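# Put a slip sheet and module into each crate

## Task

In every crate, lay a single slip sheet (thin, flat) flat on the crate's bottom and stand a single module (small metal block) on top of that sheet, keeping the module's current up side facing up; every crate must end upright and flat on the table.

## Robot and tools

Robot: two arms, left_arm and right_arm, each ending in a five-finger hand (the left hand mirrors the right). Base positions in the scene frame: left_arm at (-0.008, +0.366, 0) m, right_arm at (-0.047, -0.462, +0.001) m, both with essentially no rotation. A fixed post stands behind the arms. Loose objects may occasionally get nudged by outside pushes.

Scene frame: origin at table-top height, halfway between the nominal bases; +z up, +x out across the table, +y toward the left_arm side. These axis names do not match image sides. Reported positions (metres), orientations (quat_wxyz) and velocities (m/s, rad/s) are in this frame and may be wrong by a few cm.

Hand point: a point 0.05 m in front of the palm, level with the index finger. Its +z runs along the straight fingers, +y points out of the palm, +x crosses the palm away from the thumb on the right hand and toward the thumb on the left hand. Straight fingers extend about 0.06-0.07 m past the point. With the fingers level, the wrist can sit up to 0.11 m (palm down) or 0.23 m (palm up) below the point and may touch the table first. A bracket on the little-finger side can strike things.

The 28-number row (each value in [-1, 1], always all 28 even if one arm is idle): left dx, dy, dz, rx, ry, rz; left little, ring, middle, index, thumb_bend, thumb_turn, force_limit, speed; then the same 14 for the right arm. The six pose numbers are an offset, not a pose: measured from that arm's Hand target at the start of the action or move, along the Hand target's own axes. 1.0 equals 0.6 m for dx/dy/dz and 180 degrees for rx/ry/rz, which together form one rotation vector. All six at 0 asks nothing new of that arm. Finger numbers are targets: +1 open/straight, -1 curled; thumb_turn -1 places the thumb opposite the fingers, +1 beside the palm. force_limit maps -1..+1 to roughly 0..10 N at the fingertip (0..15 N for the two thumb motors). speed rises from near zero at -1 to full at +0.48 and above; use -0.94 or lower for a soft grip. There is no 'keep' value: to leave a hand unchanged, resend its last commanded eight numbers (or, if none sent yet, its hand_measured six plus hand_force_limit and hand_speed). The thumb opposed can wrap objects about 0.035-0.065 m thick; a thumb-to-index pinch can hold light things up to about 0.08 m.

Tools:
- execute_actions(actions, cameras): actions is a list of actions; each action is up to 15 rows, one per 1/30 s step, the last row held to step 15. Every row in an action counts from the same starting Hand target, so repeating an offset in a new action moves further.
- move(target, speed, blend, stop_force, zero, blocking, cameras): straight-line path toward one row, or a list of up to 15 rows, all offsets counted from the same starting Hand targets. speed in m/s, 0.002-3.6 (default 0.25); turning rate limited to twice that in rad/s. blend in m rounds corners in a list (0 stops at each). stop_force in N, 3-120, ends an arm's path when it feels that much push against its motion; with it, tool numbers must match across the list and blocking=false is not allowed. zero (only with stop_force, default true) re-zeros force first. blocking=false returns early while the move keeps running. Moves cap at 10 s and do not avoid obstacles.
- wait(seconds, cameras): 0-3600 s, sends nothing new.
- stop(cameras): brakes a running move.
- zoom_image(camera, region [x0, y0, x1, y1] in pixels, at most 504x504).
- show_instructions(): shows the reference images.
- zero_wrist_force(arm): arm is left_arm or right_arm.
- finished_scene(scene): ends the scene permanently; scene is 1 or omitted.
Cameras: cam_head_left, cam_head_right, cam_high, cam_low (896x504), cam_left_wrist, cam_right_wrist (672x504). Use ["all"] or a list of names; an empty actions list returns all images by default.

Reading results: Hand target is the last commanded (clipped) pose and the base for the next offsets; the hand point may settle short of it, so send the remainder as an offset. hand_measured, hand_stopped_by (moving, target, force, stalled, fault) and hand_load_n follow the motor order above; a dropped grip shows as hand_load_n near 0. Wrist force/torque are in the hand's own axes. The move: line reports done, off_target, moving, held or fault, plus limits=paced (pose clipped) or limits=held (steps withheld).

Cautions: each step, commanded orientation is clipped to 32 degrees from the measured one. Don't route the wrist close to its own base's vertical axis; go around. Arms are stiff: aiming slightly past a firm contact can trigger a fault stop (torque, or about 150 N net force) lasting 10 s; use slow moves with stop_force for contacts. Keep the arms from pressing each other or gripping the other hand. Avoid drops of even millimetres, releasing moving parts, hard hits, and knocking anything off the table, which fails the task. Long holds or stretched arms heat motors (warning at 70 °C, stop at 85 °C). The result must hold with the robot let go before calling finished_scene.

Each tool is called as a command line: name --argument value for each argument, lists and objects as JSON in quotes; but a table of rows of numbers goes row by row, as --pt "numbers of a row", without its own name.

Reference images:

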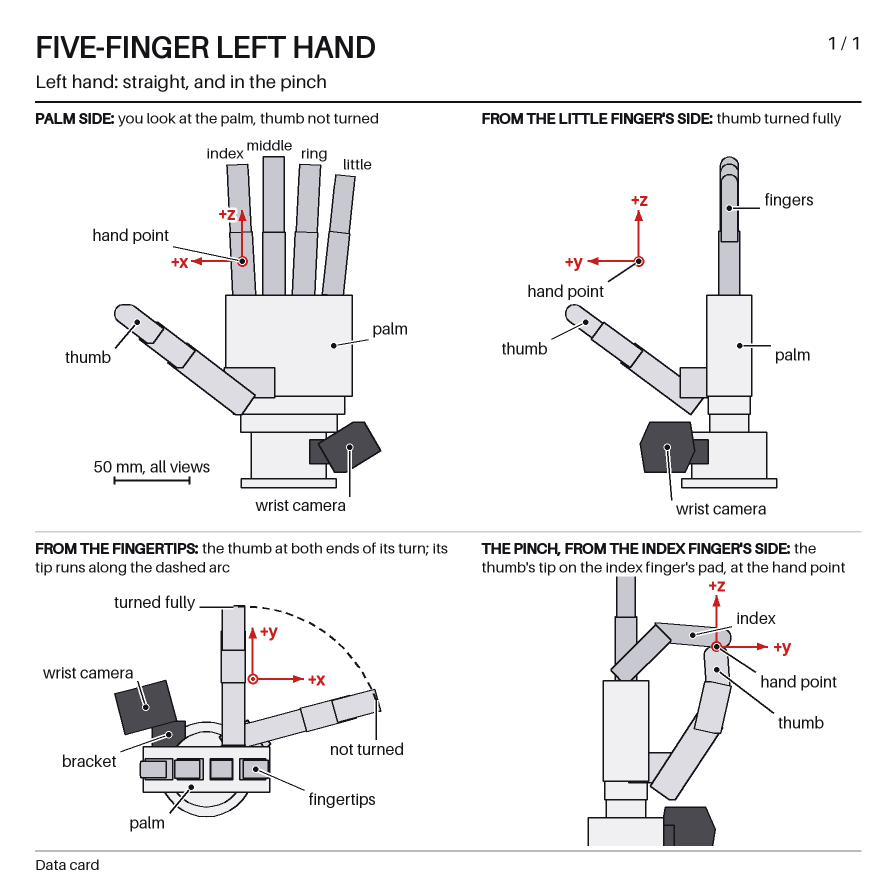

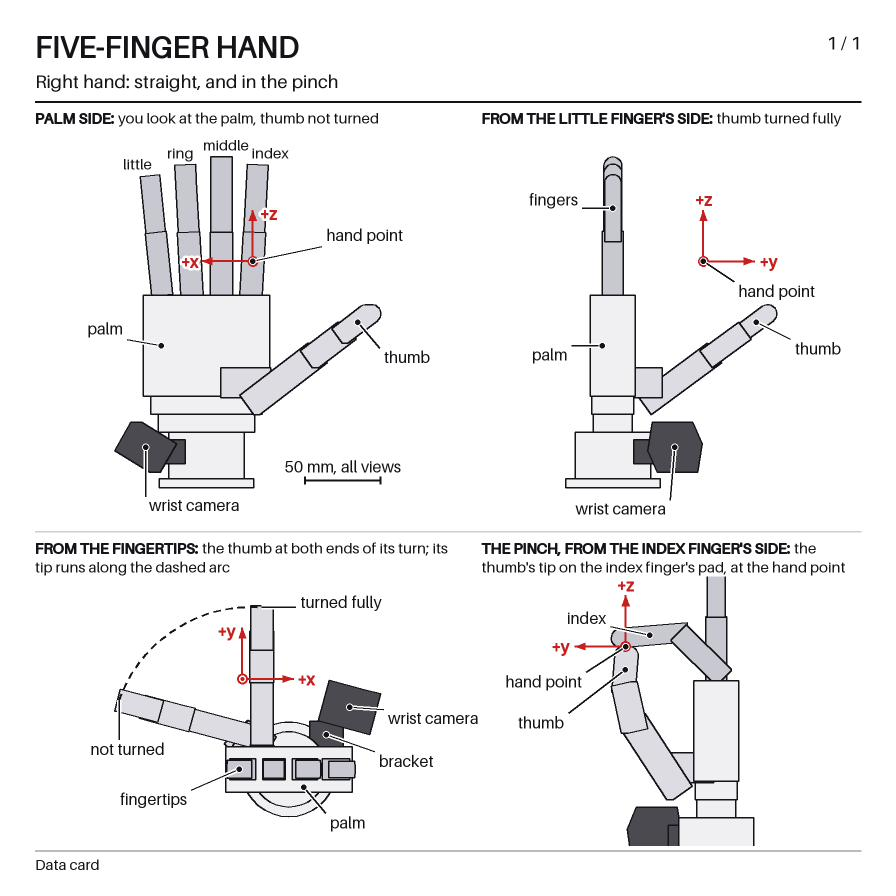

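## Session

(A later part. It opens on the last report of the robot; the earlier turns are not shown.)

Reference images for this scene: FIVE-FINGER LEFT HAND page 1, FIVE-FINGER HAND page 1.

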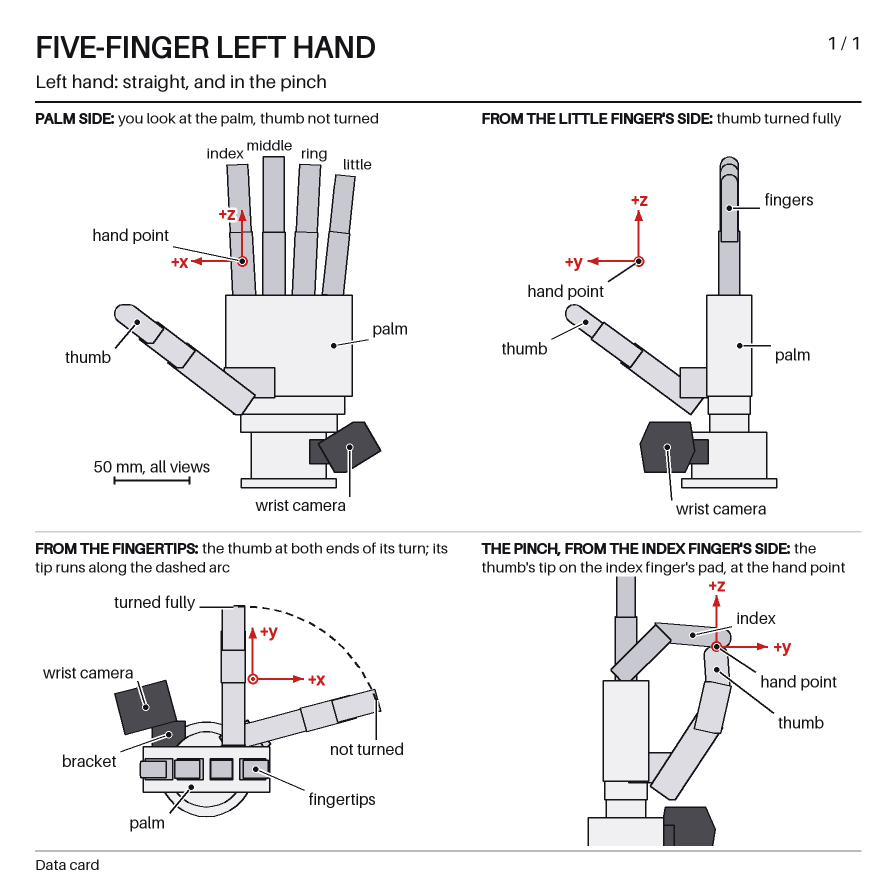

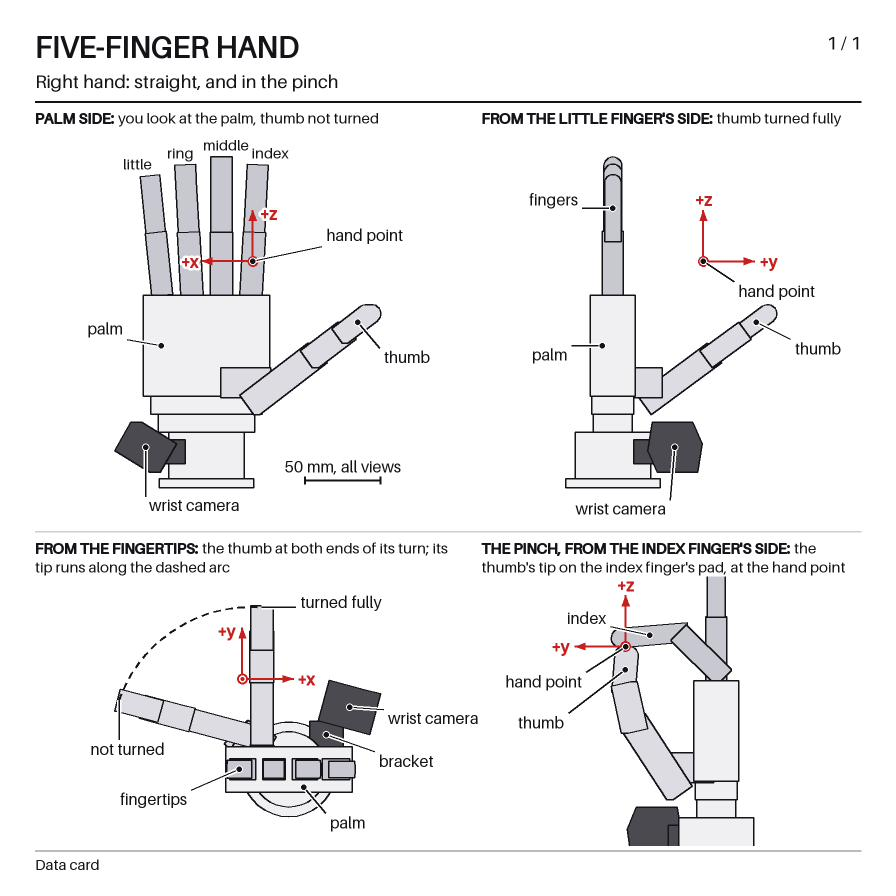

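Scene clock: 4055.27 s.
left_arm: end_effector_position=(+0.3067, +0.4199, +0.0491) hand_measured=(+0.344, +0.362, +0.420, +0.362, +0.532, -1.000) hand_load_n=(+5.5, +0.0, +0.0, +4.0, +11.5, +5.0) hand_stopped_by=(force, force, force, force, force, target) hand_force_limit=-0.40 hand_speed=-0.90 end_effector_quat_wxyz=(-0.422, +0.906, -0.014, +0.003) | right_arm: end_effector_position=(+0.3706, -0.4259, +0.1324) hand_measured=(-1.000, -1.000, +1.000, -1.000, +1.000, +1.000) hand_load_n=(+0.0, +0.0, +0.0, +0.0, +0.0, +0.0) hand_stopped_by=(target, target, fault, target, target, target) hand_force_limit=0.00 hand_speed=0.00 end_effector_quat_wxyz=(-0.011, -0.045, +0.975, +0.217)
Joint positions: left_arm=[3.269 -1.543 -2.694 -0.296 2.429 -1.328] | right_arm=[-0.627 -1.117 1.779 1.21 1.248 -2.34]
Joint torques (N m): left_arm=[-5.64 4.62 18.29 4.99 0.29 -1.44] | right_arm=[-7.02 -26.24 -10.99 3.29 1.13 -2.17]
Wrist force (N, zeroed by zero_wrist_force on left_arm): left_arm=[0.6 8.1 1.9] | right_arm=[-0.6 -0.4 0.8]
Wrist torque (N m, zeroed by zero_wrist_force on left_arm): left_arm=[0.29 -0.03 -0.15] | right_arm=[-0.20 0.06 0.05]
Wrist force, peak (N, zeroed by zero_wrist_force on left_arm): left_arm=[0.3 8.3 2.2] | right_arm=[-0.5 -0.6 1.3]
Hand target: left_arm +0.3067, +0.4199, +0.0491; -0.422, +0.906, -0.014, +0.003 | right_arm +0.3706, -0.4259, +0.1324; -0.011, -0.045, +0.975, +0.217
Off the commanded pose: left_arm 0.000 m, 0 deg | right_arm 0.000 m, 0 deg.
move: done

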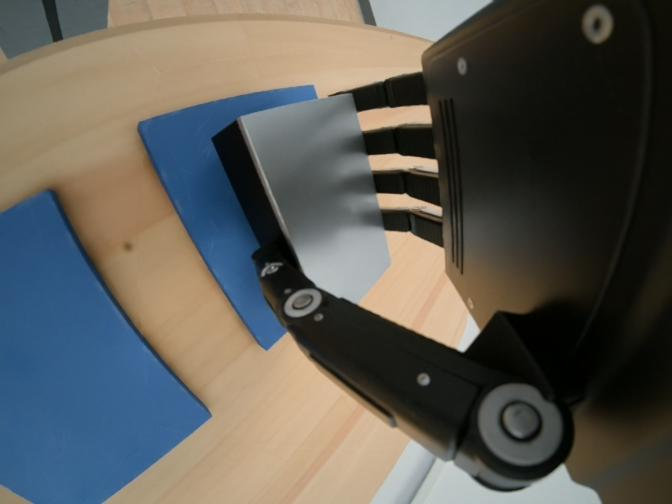

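move --target '[0,-0.0906,-0.0761,0,0,0,0.1,0.1,0.1,0.1,-0.3,-1,-0.4,-0.9,0,0,0,0,0,0,-1,-1,1,-1,1,1,0,0]' --speed 0.05

move --target '[0.1427,0.5473,-0.6520,0,-0.0349,-0.0293,0.1,0.1,0.1,0.1,-0.3,-1,-0.4,-0.9,0,0,0,0,0,0,-1,-1,1,-1,1,1,0,0]' --speed 0.07 --cameras '["cam_left_wrist","cam_high"]'

Scene clock: 4074.60 s.
left_arm: end_effector_position=(+0.3072, +0.4199, +0.1201) hand_measured=(+0.344, +0.362, +0.420, +0.362, +0.532, -1.000) hand_load_n=(+5.5, +0.0, +0.0, +4.0, +12.0, +4.5) hand_stopped_by=(force, force, force, force, force, target) hand_force_limit=-0.40 hand_speed=-0.90 end_effector_quat_wxyz=(-0.422, +0.906, -0.014, +0.003) | right_arm: end_effector_position=(+0.3706, -0.4259, +0.1324) hand_measured=(-1.000, -1.000, +1.000, -1.000, +1.000, +1.000) hand_load_n=(+0.0, +0.0, +0.0, +0.0, +0.0, +0.0) hand_stopped_by=(target, target, fault, target, target, target) hand_force_limit=0.00 hand_speed=0.00 end_effector_quat_wxyz=(-0.011, -0.045, +0.975, +0.217)
Joint positions: left_arm=[3.269 -1.268 -2.594 -0.672 2.429 -1.328] | right_arm=[-0.627 -1.117 1.779 1.21 1.248 -2.34]
Joint torques (N m): left_arm=[-6.14 10.75 9.58 2.73 2.32 -0.01] | right_arm=[-5.77 -25.82 -11.77 3.23 0.9 -1.91]
Wrist force (N, zeroed by zero_wrist_force on left_arm): left_arm=[0.1 7.9 2.2] | right_arm=[-0.4 -0.5 1.1]
Wrist torque (N m, zeroed by zero_wrist_force on left_arm): left_arm=[0.26 0.05 -0.15] | right_arm=[-0.22 0.02 0.06]
Wrist force, peak (N, zeroed by zero_wrist_force on left_arm): left_arm=[0.5 8.7 2.4] | right_arm=[-0.5 -0.7 1.2]
Hand target: left_arm +0.3072, +0.4199, +0.1201; -0.422, +0.906, -0.014, +0.003 | right_arm +0.3706, -0.4259, +0.1324; -0.011, -0.045, +0.975, +0.217
Off the commanded pose: left_arm 0.000 m, 0 deg | right_arm 0.000 m, 0 deg.
move: done

Scene clock: 4082.43 s.
left_arm: end_effector_position=(+0.3780, -0.0931, +0.1196) hand_measured=(+0.344, +0.362, +0.420, +0.362, +0.532, -1.000) hand_load_n=(+5.5, +0.0, +0.0, +4.0, +12.0, +5.0) hand_stopped_by=(force, force, force, force, force, target) hand_force_limit=-0.40 hand_speed=-0.90 end_effector_quat_wxyz=(-0.422, +0.905, +0.050, -0.027) | right_arm: end_effector_position=(+0.3706, -0.4259, +0.1324) hand_measured=(-1.000, -1.000, +1.000, -1.000, +1.000, +1.000) hand_load_n=(+0.0, +0.0, +0.0, +0.0, +0.0, +0.0) hand_stopped_by=(target, target, fault, target, target, target) hand_force_limit=0.00 hand_speed=0.00 end_effector_quat_wxyz=(-0.011, -0.045, +0.975, +0.217)
Joint positions: left_arm=[2.303 -2.222 -1.189 -2.075 2.028 -2.709] | right_arm=[-0.627 -1.117 1.779 1.21 1.248 -2.34]
Joint torques (N m): left_arm=[6.68 42.76 27.6 2.44 3.12 2.15] | right_arm=[-6.62 -26.9 -10.61 3.19 0.96 -2.03]
Wrist force (N, zeroed by zero_wrist_force on left_arm): left_arm=[0.2 8.0 2.2] | right_arm=[-0.5 -0.3 1.0]
Wrist torque (N m, zeroed by zero_wrist_force on left_arm): left_arm=[0.28 0.04 -0.22] | right_arm=[-0.19 0.05 0.05]
Wrist force, peak (N, zeroed by zero_wrist_force on left_arm): left_arm=[0.2 8.7 1.6] | right_arm=[-0.6 -0.8 1.2]
Hand target: left_arm +0.3781, -0.0931, +0.1196; -0.422, +0.905, +0.050, -0.027 | right_arm +0.3706, -0.4259, +0.1324; -0.011, -0.045, +0.975, +0.217
Off the commanded pose: left_arm 0.000 m, 0 deg | right_arm 0.000 m, 0 deg.
move: done
Images, in order (width x height): cam_high 896x504, cam_left_wrist 672x504.

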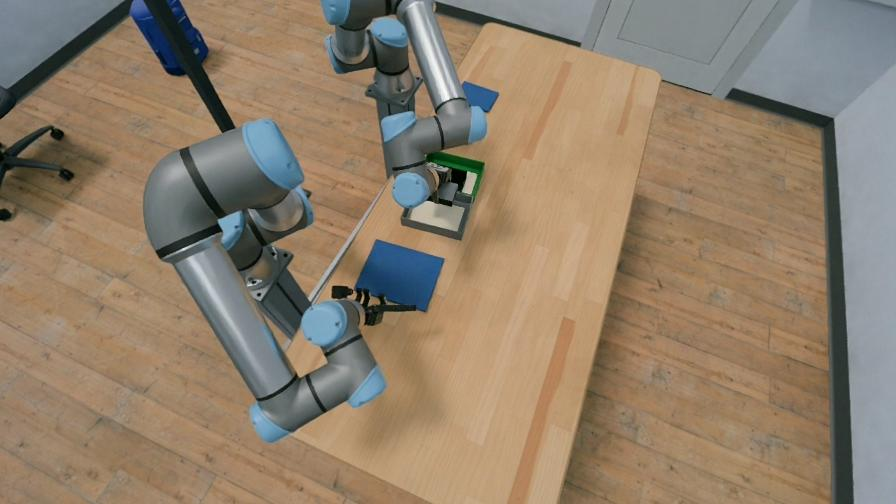

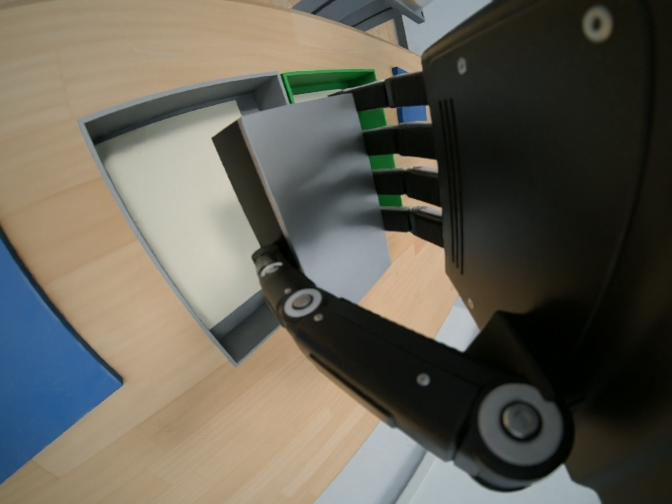

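zoom_image --camera "cam_left_wrist" --region '[60, 50, 340, 260]'

zoom_image --camera "cam_left_wrist" --region '[140, 240, 340, 390]'

Scaled by 1.800 from the camera's image (finer frame: 960x720).

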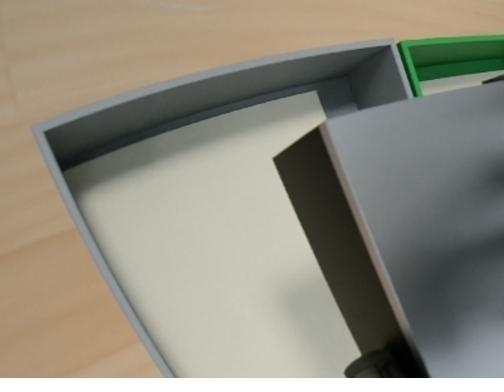

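Scaled by 2.520 from the camera's image (finer frame: 960x720).

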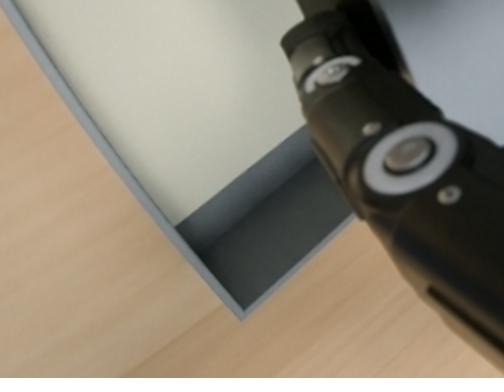

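move --target '[0,0.0506,0.0424,0,0,0,0.1,0.1,0.1,0.1,-0.3,-1,-0.4,-0.9,0,0,0,0,0,0,-1,-1,1,-1,1,1,0,0]' --speed 0.05 --stop_force 6 --cameras '["cam_left_wrist","cam_high"]'

zoom_image --camera "cam_left_wrist" --region '[60, 20, 340, 230]'

zoom_image --camera "cam_left_wrist" --region '[160, 250, 440, 460]'

zoom_image --camera "cam_high" --region '[380, 130, 520, 245]'

Scene clock: 4195.83 s.
left_arm: end_effector_position=(+0.3778, -0.0931, +0.0800) hand_measured=(+0.344, +0.362, +0.420, +0.362, +0.532, -1.000) hand_load_n=(+5.5, +0.0, +0.0, +4.0, +12.0, +5.0) hand_stopped_by=(force, force, force, force, force, target) hand_force_limit=-0.40 hand_speed=-0.90 end_effector_quat_wxyz=(-0.422, +0.905, +0.050, -0.027) | right_arm: end_effector_position=(+0.3706, -0.4259, +0.1324) hand_measured=(-1.000, -1.000, +1.000, -1.000, +1.000, +1.000) hand_load_n=(+0.0, +0.0, +0.0, +0.5, +0.0, +0.0) hand_stopped_by=(target, target, fault, target, target, target) hand_force_limit=0.00 hand_speed=0.00 end_effector_quat_wxyz=(-0.011, -0.045, +0.975, +0.217)
Joint positions: left_arm=[2.302 -2.252 -1.244 -1.99 2.028 -2.709] | right_arm=[-0.627 -1.117 1.779 1.21 1.248 -2.34]
Joint torques (N m): left_arm=[-8.13 54.36 35 -1.99 -0.59 0.67] | right_arm=[-7.18 -26.4 -11.48 3.24 1.08 -2.08]
Wrist force (N, zeroed by zero_wrist_force on left_arm): left_arm=[0.1 7.8 2.4] | right_arm=[-0.5 -0.7 1.0]
Wrist torque (N m, zeroed by zero_wrist_force on left_arm): left_arm=[0.24 0.04 -0.21] | right_arm=[-0.25 0.05 0.04]
Wrist force, peak (N, zeroed by zero_wrist_force on left_arm): left_arm=[0.0 8.5 2.6] | right_arm=[-0.5 -0.6 1.3]
Hand target: left_arm +0.3778, -0.0931, +0.0800; -0.422, +0.905, +0.050, -0.027 | right_arm +0.3706, -0.4259, +0.1324; -0.011, -0.045, +0.975, +0.217
Off the commanded pose: left_arm 0.000 m, 0 deg | right_arm 0.000 m, 0 deg.
move: done
Images, in order (width x height): cam_high 896x504, cam_left_wrist 672x504.

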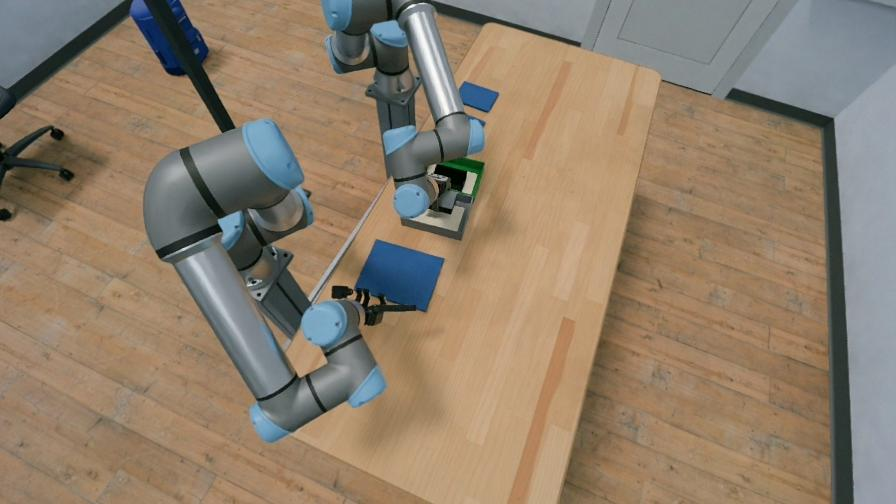

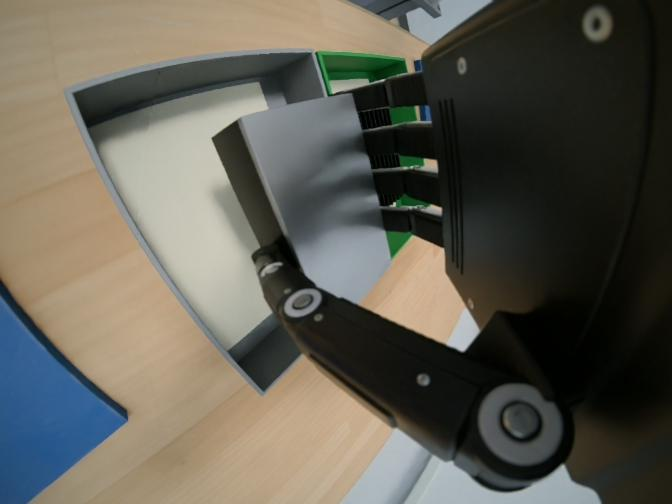

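Scaled by 1.800 from the camera's image (finer frame: 960x720).

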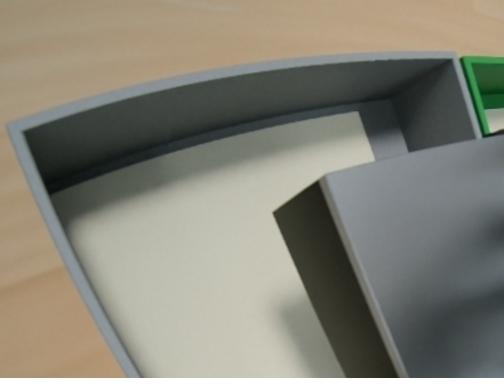

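Scaled by 1.800 from the camera's image (finer frame: 960x720).

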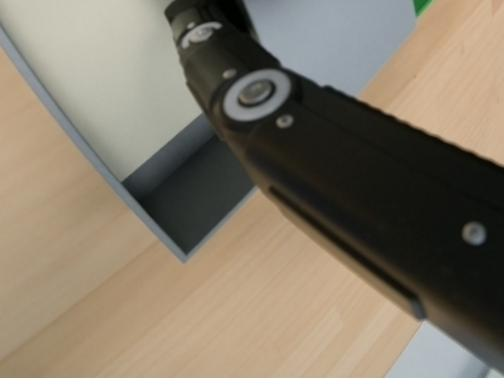

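Scaled by 3.600 from the camera's image (finer frame: 1280x720).

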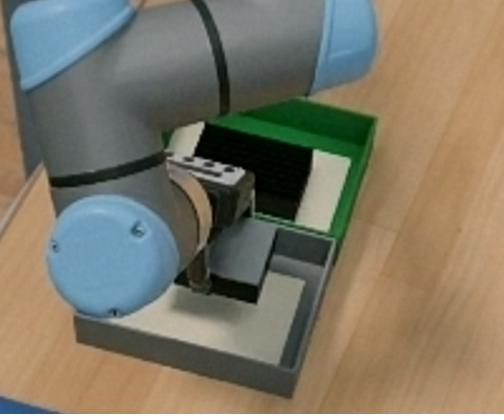

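move --pt "0 0.0054 -0.0064 0 0 0 0.1 0.1 0.1 0.1 -0.3 -1 -0.4 -0.9 0 0 0 0 0 0 -1 -1 1 -1 1 1 0 0" --pt "0 0.0501 0.0311 0 0 0 0.1 0.1 0.1 0.1 -0.3 -1 -0.4 -0.9 0 0 0 0 0 0 -1 -1 1 -1 1 1 0 0" --speed 0.03 --stop_force 6 --cameras '["cam_left_wrist","cam_high"]'

zoom_image --camera "cam_high" --region '[380, 130, 520, 245]'

zoom_image --camera "cam_left_wrist" --region '[140, 0, 480, 340]'

Scene clock: 4248.53 s.
left_arm: end_effector_position=(+0.3782, -0.0981, +0.0450) hand_measured=(+0.344, +0.362, +0.420, +0.362, +0.532, -1.000) hand_load_n=(+5.5, +0.0, +0.0, +4.0, +12.0, +5.0) hand_stopped_by=(force, force, force, force, force, target) hand_force_limit=-0.40 hand_speed=-0.90 end_effector_quat_wxyz=(-0.422, +0.905, +0.050, -0.027) | right_arm: end_effector_position=(+0.3706, -0.4259, +0.1324) hand_measured=(-1.000, -1.000, +1.000, -1.000, +1.000, +1.000) hand_load_n=(+0.0, +0.0, +0.0, +0.0, +0.0, +0.0) hand_stopped_by=(target, target, fault, target, target, target) hand_force_limit=0.00 hand_speed=0.00 end_effector_quat_wxyz=(-0.011, -0.045, +0.975, +0.217)
Joint positions: left_arm=[2.298 -2.295 -1.264 -1.928 2.024 -2.712] | right_arm=[-0.627 -1.117 1.779 1.21 1.248 -2.34]
Joint torques (N m): left_arm=[-8.12 55.06 33.94 -2.11 -1.37 -1.23] | right_arm=[-7.18 -26.71 -11.98 3.18 1.26 -1.9]
Wrist force (N, zeroed by zero_wrist_force on left_arm): left_arm=[0.2 7.9 2.3] | right_arm=[-0.4 -0.5 1.2]
Wrist torque (N m, zeroed by zero_wrist_force on left_arm): left_arm=[0.26 0.01 -0.15] | right_arm=[-0.24 0.02 0.06]
Wrist force, peak (N, zeroed by zero_wrist_force on left_arm): left_arm=[0.2 8.2 2.6] | right_arm=[-0.6 -0.5 1.3]
Hand target: left_arm +0.3782, -0.0981, +0.0450; -0.422, +0.905, +0.050, -0.027 | right_arm +0.3706, -0.4259, +0.1324; -0.011, -0.045, +0.975, +0.217
Off the commanded pose: left_arm 0.000 m, 0 deg | right_arm 0.000 m, 0 deg.
move: done
Images, in order (width x height): cam_high 896x504, cam_left_wrist 672x504.

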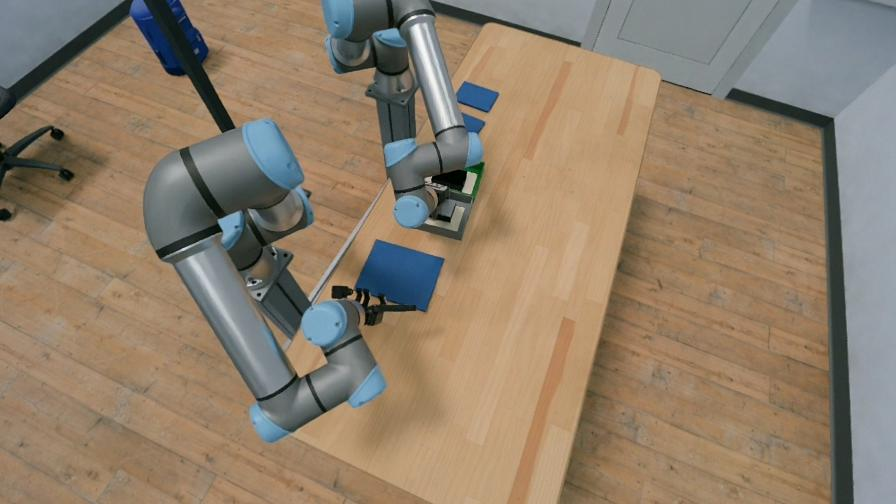

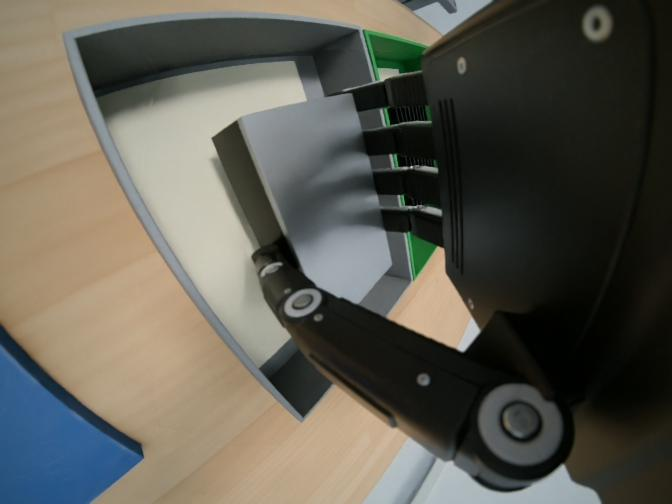

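Scaled by 3.600 from the camera's image (finer frame: 1280x720).

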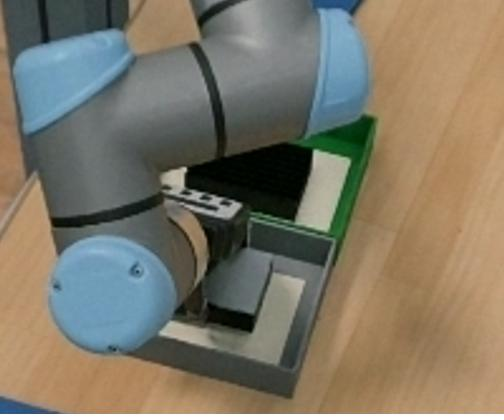

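Scaled by 1.482 from the camera's image (finer frame: 960x720).

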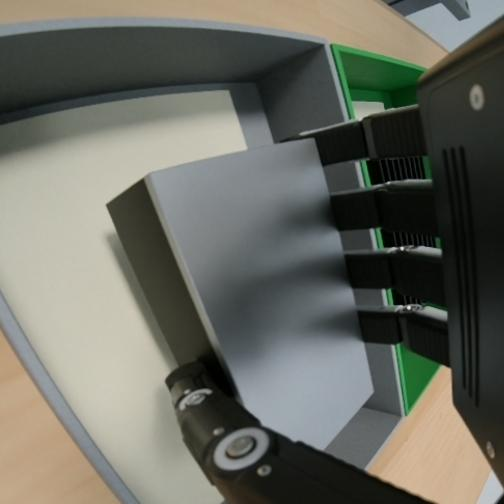

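move --target '[0,0.0217,0.0182,0,0,0,0.1,0.1,0.1,0.1,-0.3,-1,-0.4,-0.9,0,0,0,0,0,0,-1,-1,1,-1,1,1,0,0]' --speed 0.006 --stop_force 3 --cameras '["cam_left_wrist","cam_high"]'

zoom_image --camera "cam_high" --region '[380, 130, 520, 245]'

zoom_image --camera "cam_left_wrist" --region '[140, 0, 480, 340]'

Scene clock: 4263.33 s.
left_arm: end_effector_position=(+0.3781, -0.0981, +0.0298) hand_measured=(+0.344, +0.362, +0.420, +0.362, +0.532, -1.000) hand_load_n=(+5.5, +0.0, +0.0, +4.0, +12.0, +5.0) hand_stopped_by=(force, force, force, force, force, target) hand_force_limit=-0.40 hand_speed=-0.90 end_effector_quat_wxyz=(-0.422, +0.905, +0.050, -0.027) | right_arm: end_effector_position=(+0.3706, -0.4259, +0.1324) hand_measured=(-1.000, -1.000, +1.000, -1.000, +1.000, +1.000) hand_load_n=(+0.0, +0.5, +0.0, +0.0, +0.0, +0.0) hand_stopped_by=(target, target, fault, target, target, target) hand_force_limit=0.00 hand_speed=0.00 end_effector_quat_wxyz=(-0.011, -0.045, +0.975, +0.217)
Joint positions: left_arm=[2.298 -2.311 -1.279 -1.898 2.024 -2.712] | right_arm=[-0.627 -1.117 1.779 1.21 1.248 -2.34]
Joint torques (N m): left_arm=[-7.55 55.21 34 -1.69 -1.32 -1.32] | right_arm=[-8.05 -26.06 -12.71 2.97 0.85 -2.03]
Wrist force (N, zeroed by zero_wrist_force on left_arm): left_arm=[-0.2 5.7 0.4] | right_arm=[-0.4 -0.5 1.1]
Wrist torque (N m, zeroed by zero_wrist_force on left_arm): left_arm=[0.26 0.01 -0.11] | right_arm=[-0.23 0.02 0.06]
Wrist force, peak (N, zeroed by zero_wrist_force on left_arm): left_arm=[0.2 8.1 2.4] | right_arm=[-0.4 -0.7 1.2]
Hand target: left_arm +0.3781, -0.0981, +0.0298; -0.422, +0.905, +0.050, -0.027 (not the last commanded pose) | right_arm +0.3706, -0.4259, +0.1324; -0.011, -0.045, +0.975, +0.217
Off the commanded pose: left_arm 0.002 m, 0 deg | right_arm 0.000 m, 0 deg.
move: contact (left_arm)
Images, in order (width x height): cam_high 896x504, cam_left_wrist 672x504.

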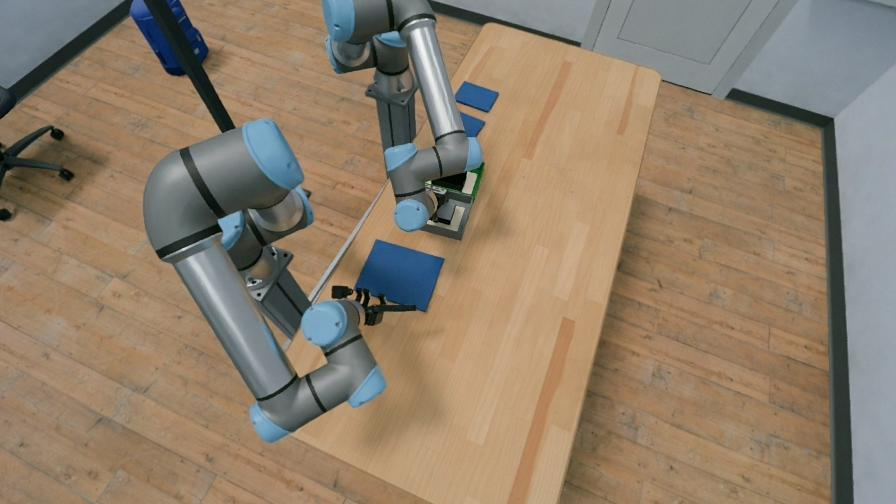

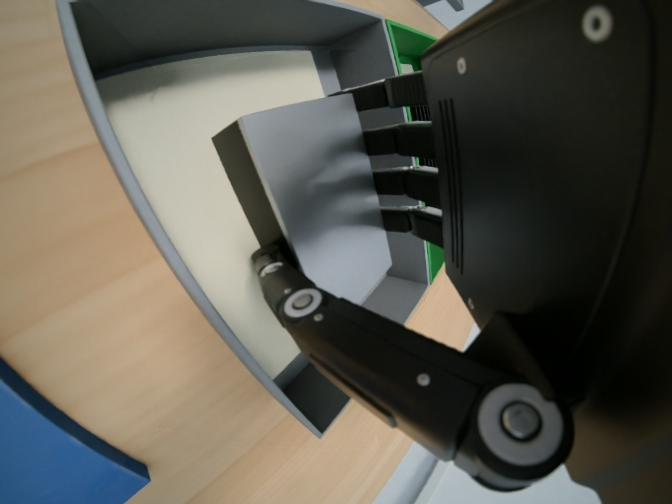

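Scaled by 3.600 from the camera's image (finer frame: 1280x720).

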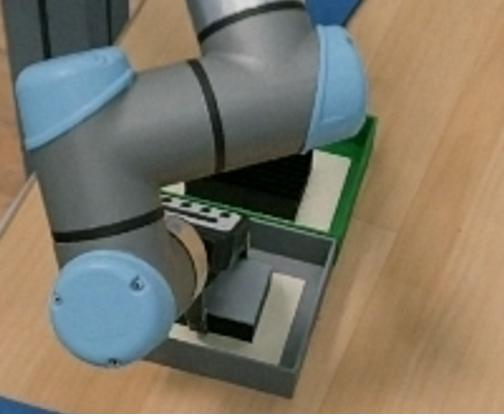

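Scaled by 1.482 from the camera's image (finer frame: 960x720).

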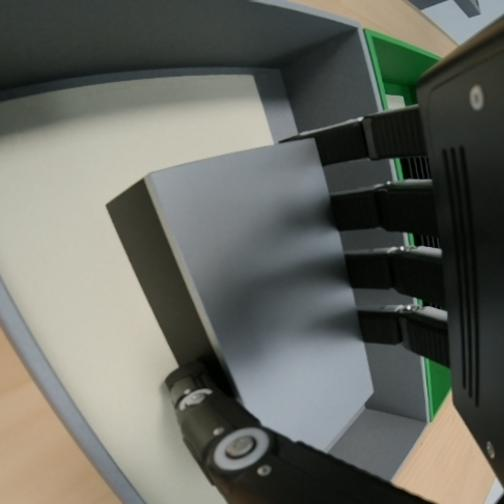

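move --target '[0,0,0,0,0,0,0.45,0.45,0.5,0.45,0.7,-1,-0.4,-0.85,0,0,0,0,0,0,-1,-1,1,-1,1,1,0,0]' --cameras '["cam_left_wrist"]'

wait --seconds 2 --cameras '["cam_left_wrist"]'

Scene clock: 4270.20 s.
left_arm: end_effector_position=(+0.3781, -0.0981, +0.0298) hand_measured=(+0.450, +0.450, +0.500, +0.450, +0.700, -1.000) hand_load_n=(-0.5, +0.0, +0.0, +0.0, +0.0, +0.5) hand_stopped_by=(target, target, target, target, target, target) hand_force_limit=-0.40 hand_speed=-0.85 end_effector_quat_wxyz=(-0.422, +0.905, +0.050, -0.027) | right_arm: end_effector_position=(+0.3706, -0.4259, +0.1324) hand_measured=(-1.000, -1.000, +1.000, -1.000, +1.000, +1.000) hand_load_n=(+0.0, +0.0, +0.0, +0.0, +0.0, +0.0) hand_stopped_by=(target, target, fault, target, target, target) hand_force_limit=0.00 hand_speed=0.00 end_effector_quat_wxyz=(-0.011, -0.045, +0.975, +0.217)
Joint positions: left_arm=[2.298 -2.311 -1.279 -1.898 2.024 -2.712] | right_arm=[-0.627 -1.117 1.779 1.21 1.248 -2.34]
Joint torques (N m): left_arm=[-0.25 54.49 30.81 -0.98 -1.01 -0.06] | right_arm=[-6.64 -26.22 -12.1 3.27 1.02 -2.16]
Wrist force (N, zeroed by zero_wrist_force on left_arm): left_arm=[0.0 6.4 1.2] | right_arm=[-0.4 -0.5 1.0]
Wrist torque (N m, zeroed by zero_wrist_force on left_arm): left_arm=[0.21 0.03 -0.13] | right_arm=[-0.22 0.02 0.06]
Wrist force, peak (N, zeroed by zero_wrist_force on left_arm): left_arm=[0.3 6.7 1.6] | right_arm=[-0.4 -0.7 1.3]
Hand target: left_arm +0.3781, -0.0981, +0.0298; -0.422, +0.905, +0.050, -0.027 | right_arm +0.3706, -0.4259, +0.1324; -0.011, -0.045, +0.975, +0.217
Off the commanded pose: left_arm 0.000 m, 0 deg | right_arm 0.000 m, 0 deg.
move: done

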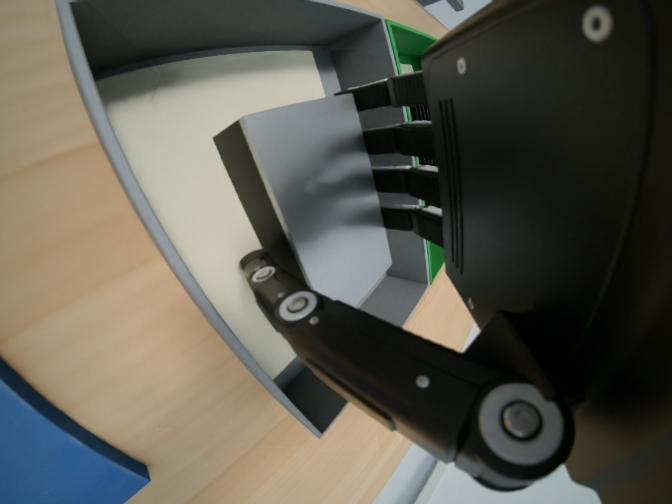

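Scene clock: 4272.20 s.
left_arm: end_effector_position=(+0.3781, -0.0981, +0.0298) hand_measured=(+0.450, +0.450, +0.500, +0.450, +0.700, -1.000) hand_load_n=(+0.0, +0.0, +0.0, +0.0, +0.0, +0.0) hand_stopped_by=(target, target, target, target, target, target) hand_force_limit=-0.40 hand_speed=-0.85 end_effector_quat_wxyz=(-0.422, +0.905, +0.050, -0.027) | right_arm: end_effector_position=(+0.3706, -0.4259, +0.1324) hand_measured=(-1.000, -1.000, +1.000, -1.000, +1.000, +1.000) hand_load_n=(+0.0, +0.0, +0.0, +0.0, +0.0, +0.0) hand_stopped_by=(target, target, fault, target, target, target) hand_force_limit=0.00 hand_speed=0.00 end_effector_quat_wxyz=(-0.011, -0.045, +0.975, +0.217)
Joint positions: left_arm=[2.298 -2.311 -1.279 -1.898 2.024 -2.712] | right_arm=[-0.627 -1.117 1.779 1.21 1.248 -2.34]
Joint torques (N m): left_arm=[1.76 54.21 27.76 0.68 -0.77 0.54] | right_arm=[-7.32 -26.5 -11.75 3.19 0.96 -1.99]
Wrist force (N, zeroed by zero_wrist_force on left_arm): left_arm=[0.0 6.5 1.4] | right_arm=[-0.5 -0.5 1.1]
Wrist torque (N m, zeroed by zero_wrist_force on left_arm): left_arm=[0.22 0.03 -0.13] | right_arm=[-0.23 0.04 0.06]
Wrist force, peak (N, zeroed by zero_wrist_force on left_arm): left_arm=[0.0 6.7 1.5] | right_arm=[-0.5 -0.5 1.3]
Hand target: left_arm +0.3781, -0.0981, +0.0298; -0.422, +0.905, +0.050, -0.027 | right_arm +0.3706, -0.4259, +0.1324; -0.011, -0.045, +0.975, +0.217
Off the commanded pose: left_arm 0.000 m, 0 deg | right_arm 0.000 m, 0 deg.
wait: 2.00 s; at rest by 0.17 s

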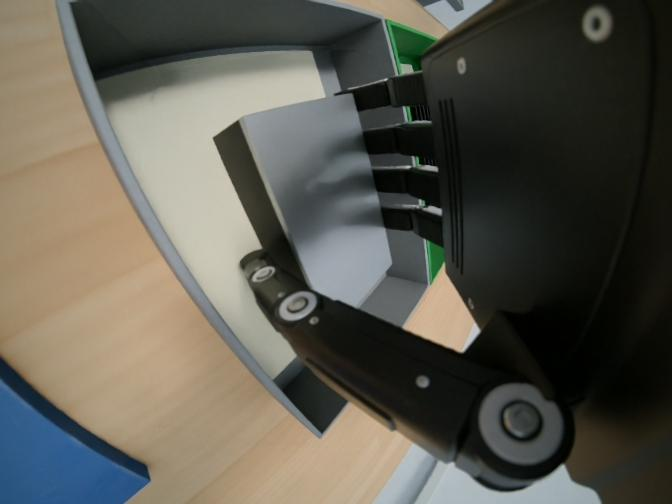

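move --target '[0,0,0,0,0,0,0.52,0.52,0.57,0.52,0.72,-1,-0.4,-0.8,0,0,0,0,0,0,-1,-1,1,-1,1,1,0,0]'

move --target '[0,-0.0383,-0.03215,0,0,0,0.52,0.52,0.57,0.52,0.72,-1,-0.4,-0.8,0,0,0,0,0,0,-1,-1,1,-1,1,1,0,0]' --speed 0.02 --cameras '["cam_left_wrist"]'

Scene clock: 4280.13 s.
left_arm: end_effector_position=(+0.3781, -0.0981, +0.0298) hand_measured=(+0.520, +0.520, +0.570, +0.520, +0.720, -1.000) hand_load_n=(+0.0, +0.0, +0.0, +0.0, +0.0, +0.0) hand_stopped_by=(target, target, target, target, target, target) hand_force_limit=-0.40 hand_speed=-0.80 end_effector_quat_wxyz=(-0.422, +0.905, +0.050, -0.027) | right_arm: end_effector_position=(+0.3706, -0.4259, +0.1324) hand_measured=(-1.000, -1.000, +1.000, -1.000, +1.000, +1.000) hand_load_n=(+0.0, +0.0, +0.0, +0.0, +0.0, +0.5) hand_stopped_by=(target, target, fault, target, target, target) hand_force_limit=0.00 hand_speed=0.00 end_effector_quat_wxyz=(-0.011, -0.045, +0.975, +0.217)
Joint positions: left_arm=[2.298 -2.311 -1.279 -1.898 2.024 -2.712] | right_arm=[-0.627 -1.117 1.779 1.21 1.248 -2.34]
Joint torques (N m): left_arm=[1.33 54.38 23.96 2.13 -0.5 1.61] | right_arm=[-6.6 -26.72 -11.31 3.23 1.03 -2.09]
Wrist force (N, zeroed by zero_wrist_force on left_arm): left_arm=[0.1 6.5 1.3] | right_arm=[-0.6 -0.5 1.1]
Wrist torque (N m, zeroed by zero_wrist_force on left_arm): left_arm=[0.21 0.03 -0.12] | right_arm=[-0.23 0.06 0.04]
Wrist force, peak (N, zeroed by zero_wrist_force on left_arm): left_arm=[0.2 6.6 1.3] | right_arm=[-0.4 -0.7 1.2]
Hand target: left_arm +0.3781, -0.0981, +0.0298; -0.422, +0.905, +0.050, -0.027 | right_arm +0.3706, -0.4259, +0.1324; -0.011, -0.045, +0.975, +0.217
Off the commanded pose: left_arm 0.000 m, 0 deg | right_arm 0.000 m, 0 deg.
move: done

Scene clock: 4281.90 s.
left_arm: end_effector_position=(+0.3783, -0.0982, +0.0600) hand_measured=(+0.520, +0.520, +0.570, +0.520, +0.720, -1.000) hand_load_n=(-0.5, +0.0, +0.0, +0.0, +0.0, +0.0) hand_stopped_by=(target, target, target, target, target, target) hand_force_limit=-0.40 hand_speed=-0.80 end_effector_quat_wxyz=(-0.422, +0.905, +0.050, -0.027) | right_arm: end_effector_position=(+0.3706, -0.4259, +0.1324) hand_measured=(-1.000, -1.000, +1.000, -1.000, +1.000, +1.000) hand_load_n=(+0.0, +0.0, +0.0, +0.0, +0.0, +0.0) hand_stopped_by=(target, target, fault, target, target, target) hand_force_limit=0.00 hand_speed=0.00 end_effector_quat_wxyz=(-0.011, -0.045, +0.975, +0.217)
Joint positions: left_arm=[2.298 -2.281 -1.248 -1.958 2.025 -2.712] | right_arm=[-0.627 -1.117 1.779 1.21 1.248 -2.34]
Joint torques (N m): left_arm=[7.17 43.23 17.18 2.41 2.92 1.92] | right_arm=[-6.85 -26.34 -12.48 3.11 1.09 -1.92]
Wrist force (N, zeroed by zero_wrist_force on left_arm): left_arm=[0.2 6.3 1.3] | right_arm=[-0.4 -0.5 1.3]
Wrist torque (N m, zeroed by zero_wrist_force on left_arm): left_arm=[0.19 -0.01 -0.13] | right_arm=[-0.25 0.02 0.06]
Wrist force, peak (N, zeroed by zero_wrist_force on left_arm): left_arm=[0.0 6.8 1.5] | right_arm=[-0.5 -0.6 1.3]
Hand target: left_arm +0.3783, -0.0981, +0.0598; -0.422, +0.905, +0.050, -0.027 | right_arm +0.3706, -0.4259, +0.1324; -0.011, -0.045, +0.975, +0.217
Off the commanded pose: left_arm 0.000 m, 0 deg | right_arm 0.000 m, 0 deg.
move: done

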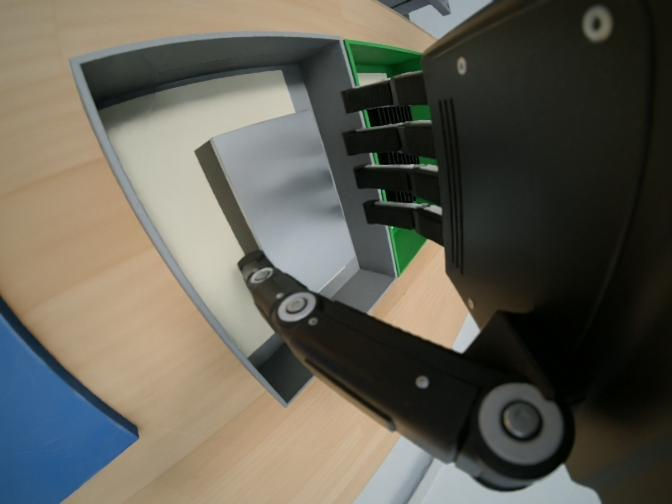

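move --pt "0 -0.2043 -0.1715 0 0 0 0.52 0.52 0.57 0.52 0.72 -1 -0.4 -0.8 0 0 0 0 0 0 -1 -1 1 -1 1 1 0 0" --pt "0 -0.472 0.1475 0 0 0 0.52 0.52 0.57 0.52 0.72 -1 -0.4 -0.8 0 0 0 0 0 0 -1 -1 1 -1 1 1 0 0" --speed '[0.08,0.15]' --blend 0.04 --cameras '["cam_left_wrist","cam_high"]'

zoom_image --camera "cam_high" --region '[380, 130, 520, 245]'

Scene clock: 4297.53 s.
left_arm: end_effector_position=(+0.3508, +0.1500, +0.2200) hand_measured=(+0.520, +0.520, +0.570, +0.520, +0.720, -1.000) hand_load_n=(+0.0, +0.0, +0.0, +0.0, +0.0, +0.0) hand_stopped_by=(target, target, target, target, target, target) hand_force_limit=-0.40 hand_speed=-0.80 end_effector_quat_wxyz=(-0.422, +0.905, +0.051, -0.027) | right_arm: end_effector_position=(+0.3706, -0.4259, +0.1324) hand_measured=(-1.000, -1.000, +1.000, -1.000, +1.000, +1.000) hand_load_n=(+0.0, +0.0, +0.0, +0.0, +0.0, +0.0) hand_stopped_by=(target, target, fault, target, target, target) hand_force_limit=0.00 hand_speed=0.00 end_effector_quat_wxyz=(-0.011, -0.045, +0.975, +0.217)
Joint positions: left_arm=[2.586 -1.644 -1.755 -1.953 2.213 -2.456] | right_arm=[-0.627 -1.117 1.779 1.21 1.248 -2.34]
Joint torques (N m): left_arm=[3.89 30.07 12.49 -0.13 0.08 1.05] | right_arm=[-7.54 -27.13 -12.56 3.4 1.02 -2.04]
Wrist force (N, zeroed by zero_wrist_force on left_arm): left_arm=[-0.1 6.4 0.9] | right_arm=[-0.2 -0.6 1.1]
Wrist torque (N m, zeroed by zero_wrist_force on left_arm): left_arm=[0.22 0.03 -0.09] | right_arm=[-0.24 0.00 0.06]
Wrist force, peak (N, zeroed by zero_wrist_force on left_arm): left_arm=[-0.1 7.1 1.9] | right_arm=[-0.5 -0.6 1.3]
Hand target: left_arm +0.3508, +0.1501, +0.2199; -0.422, +0.905, +0.050, -0.027 | right_arm +0.3706, -0.4259, +0.1324; -0.011, -0.045, +0.975, +0.217
Off the commanded pose: left_arm 0.000 m, 0 deg | right_arm 0.000 m, 0 deg.
move: done
Images, in order (width x height): cam_high 896x504, cam_left_wrist 672x504.

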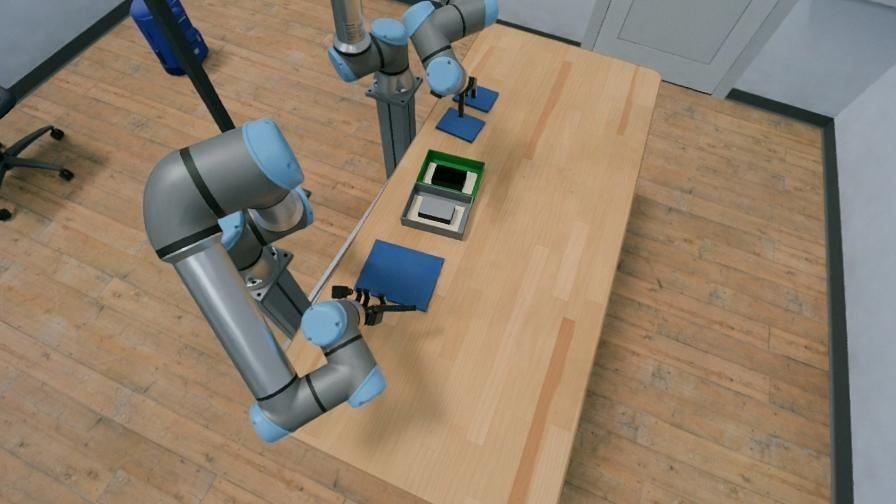

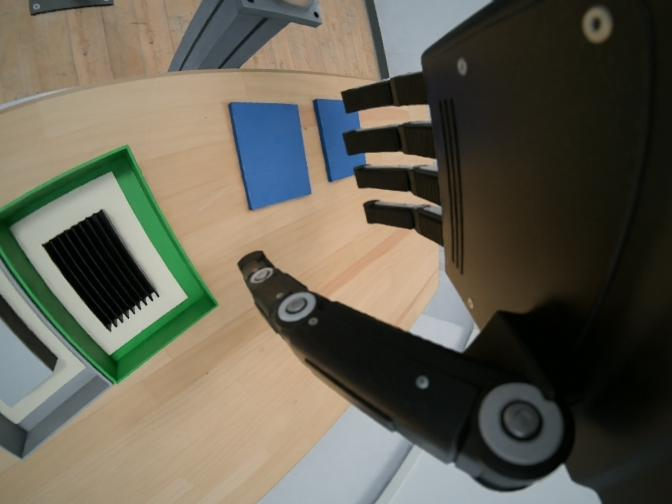

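Scaled by 3.600 from the camera's image (finer frame: 1280x720).

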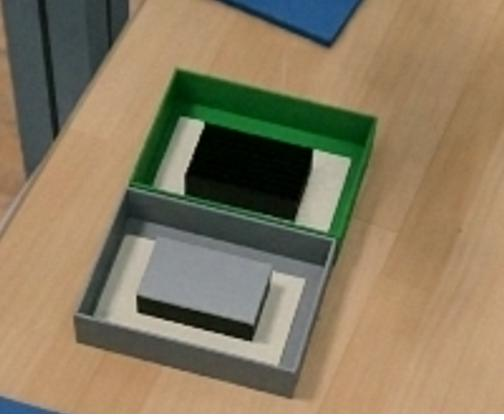

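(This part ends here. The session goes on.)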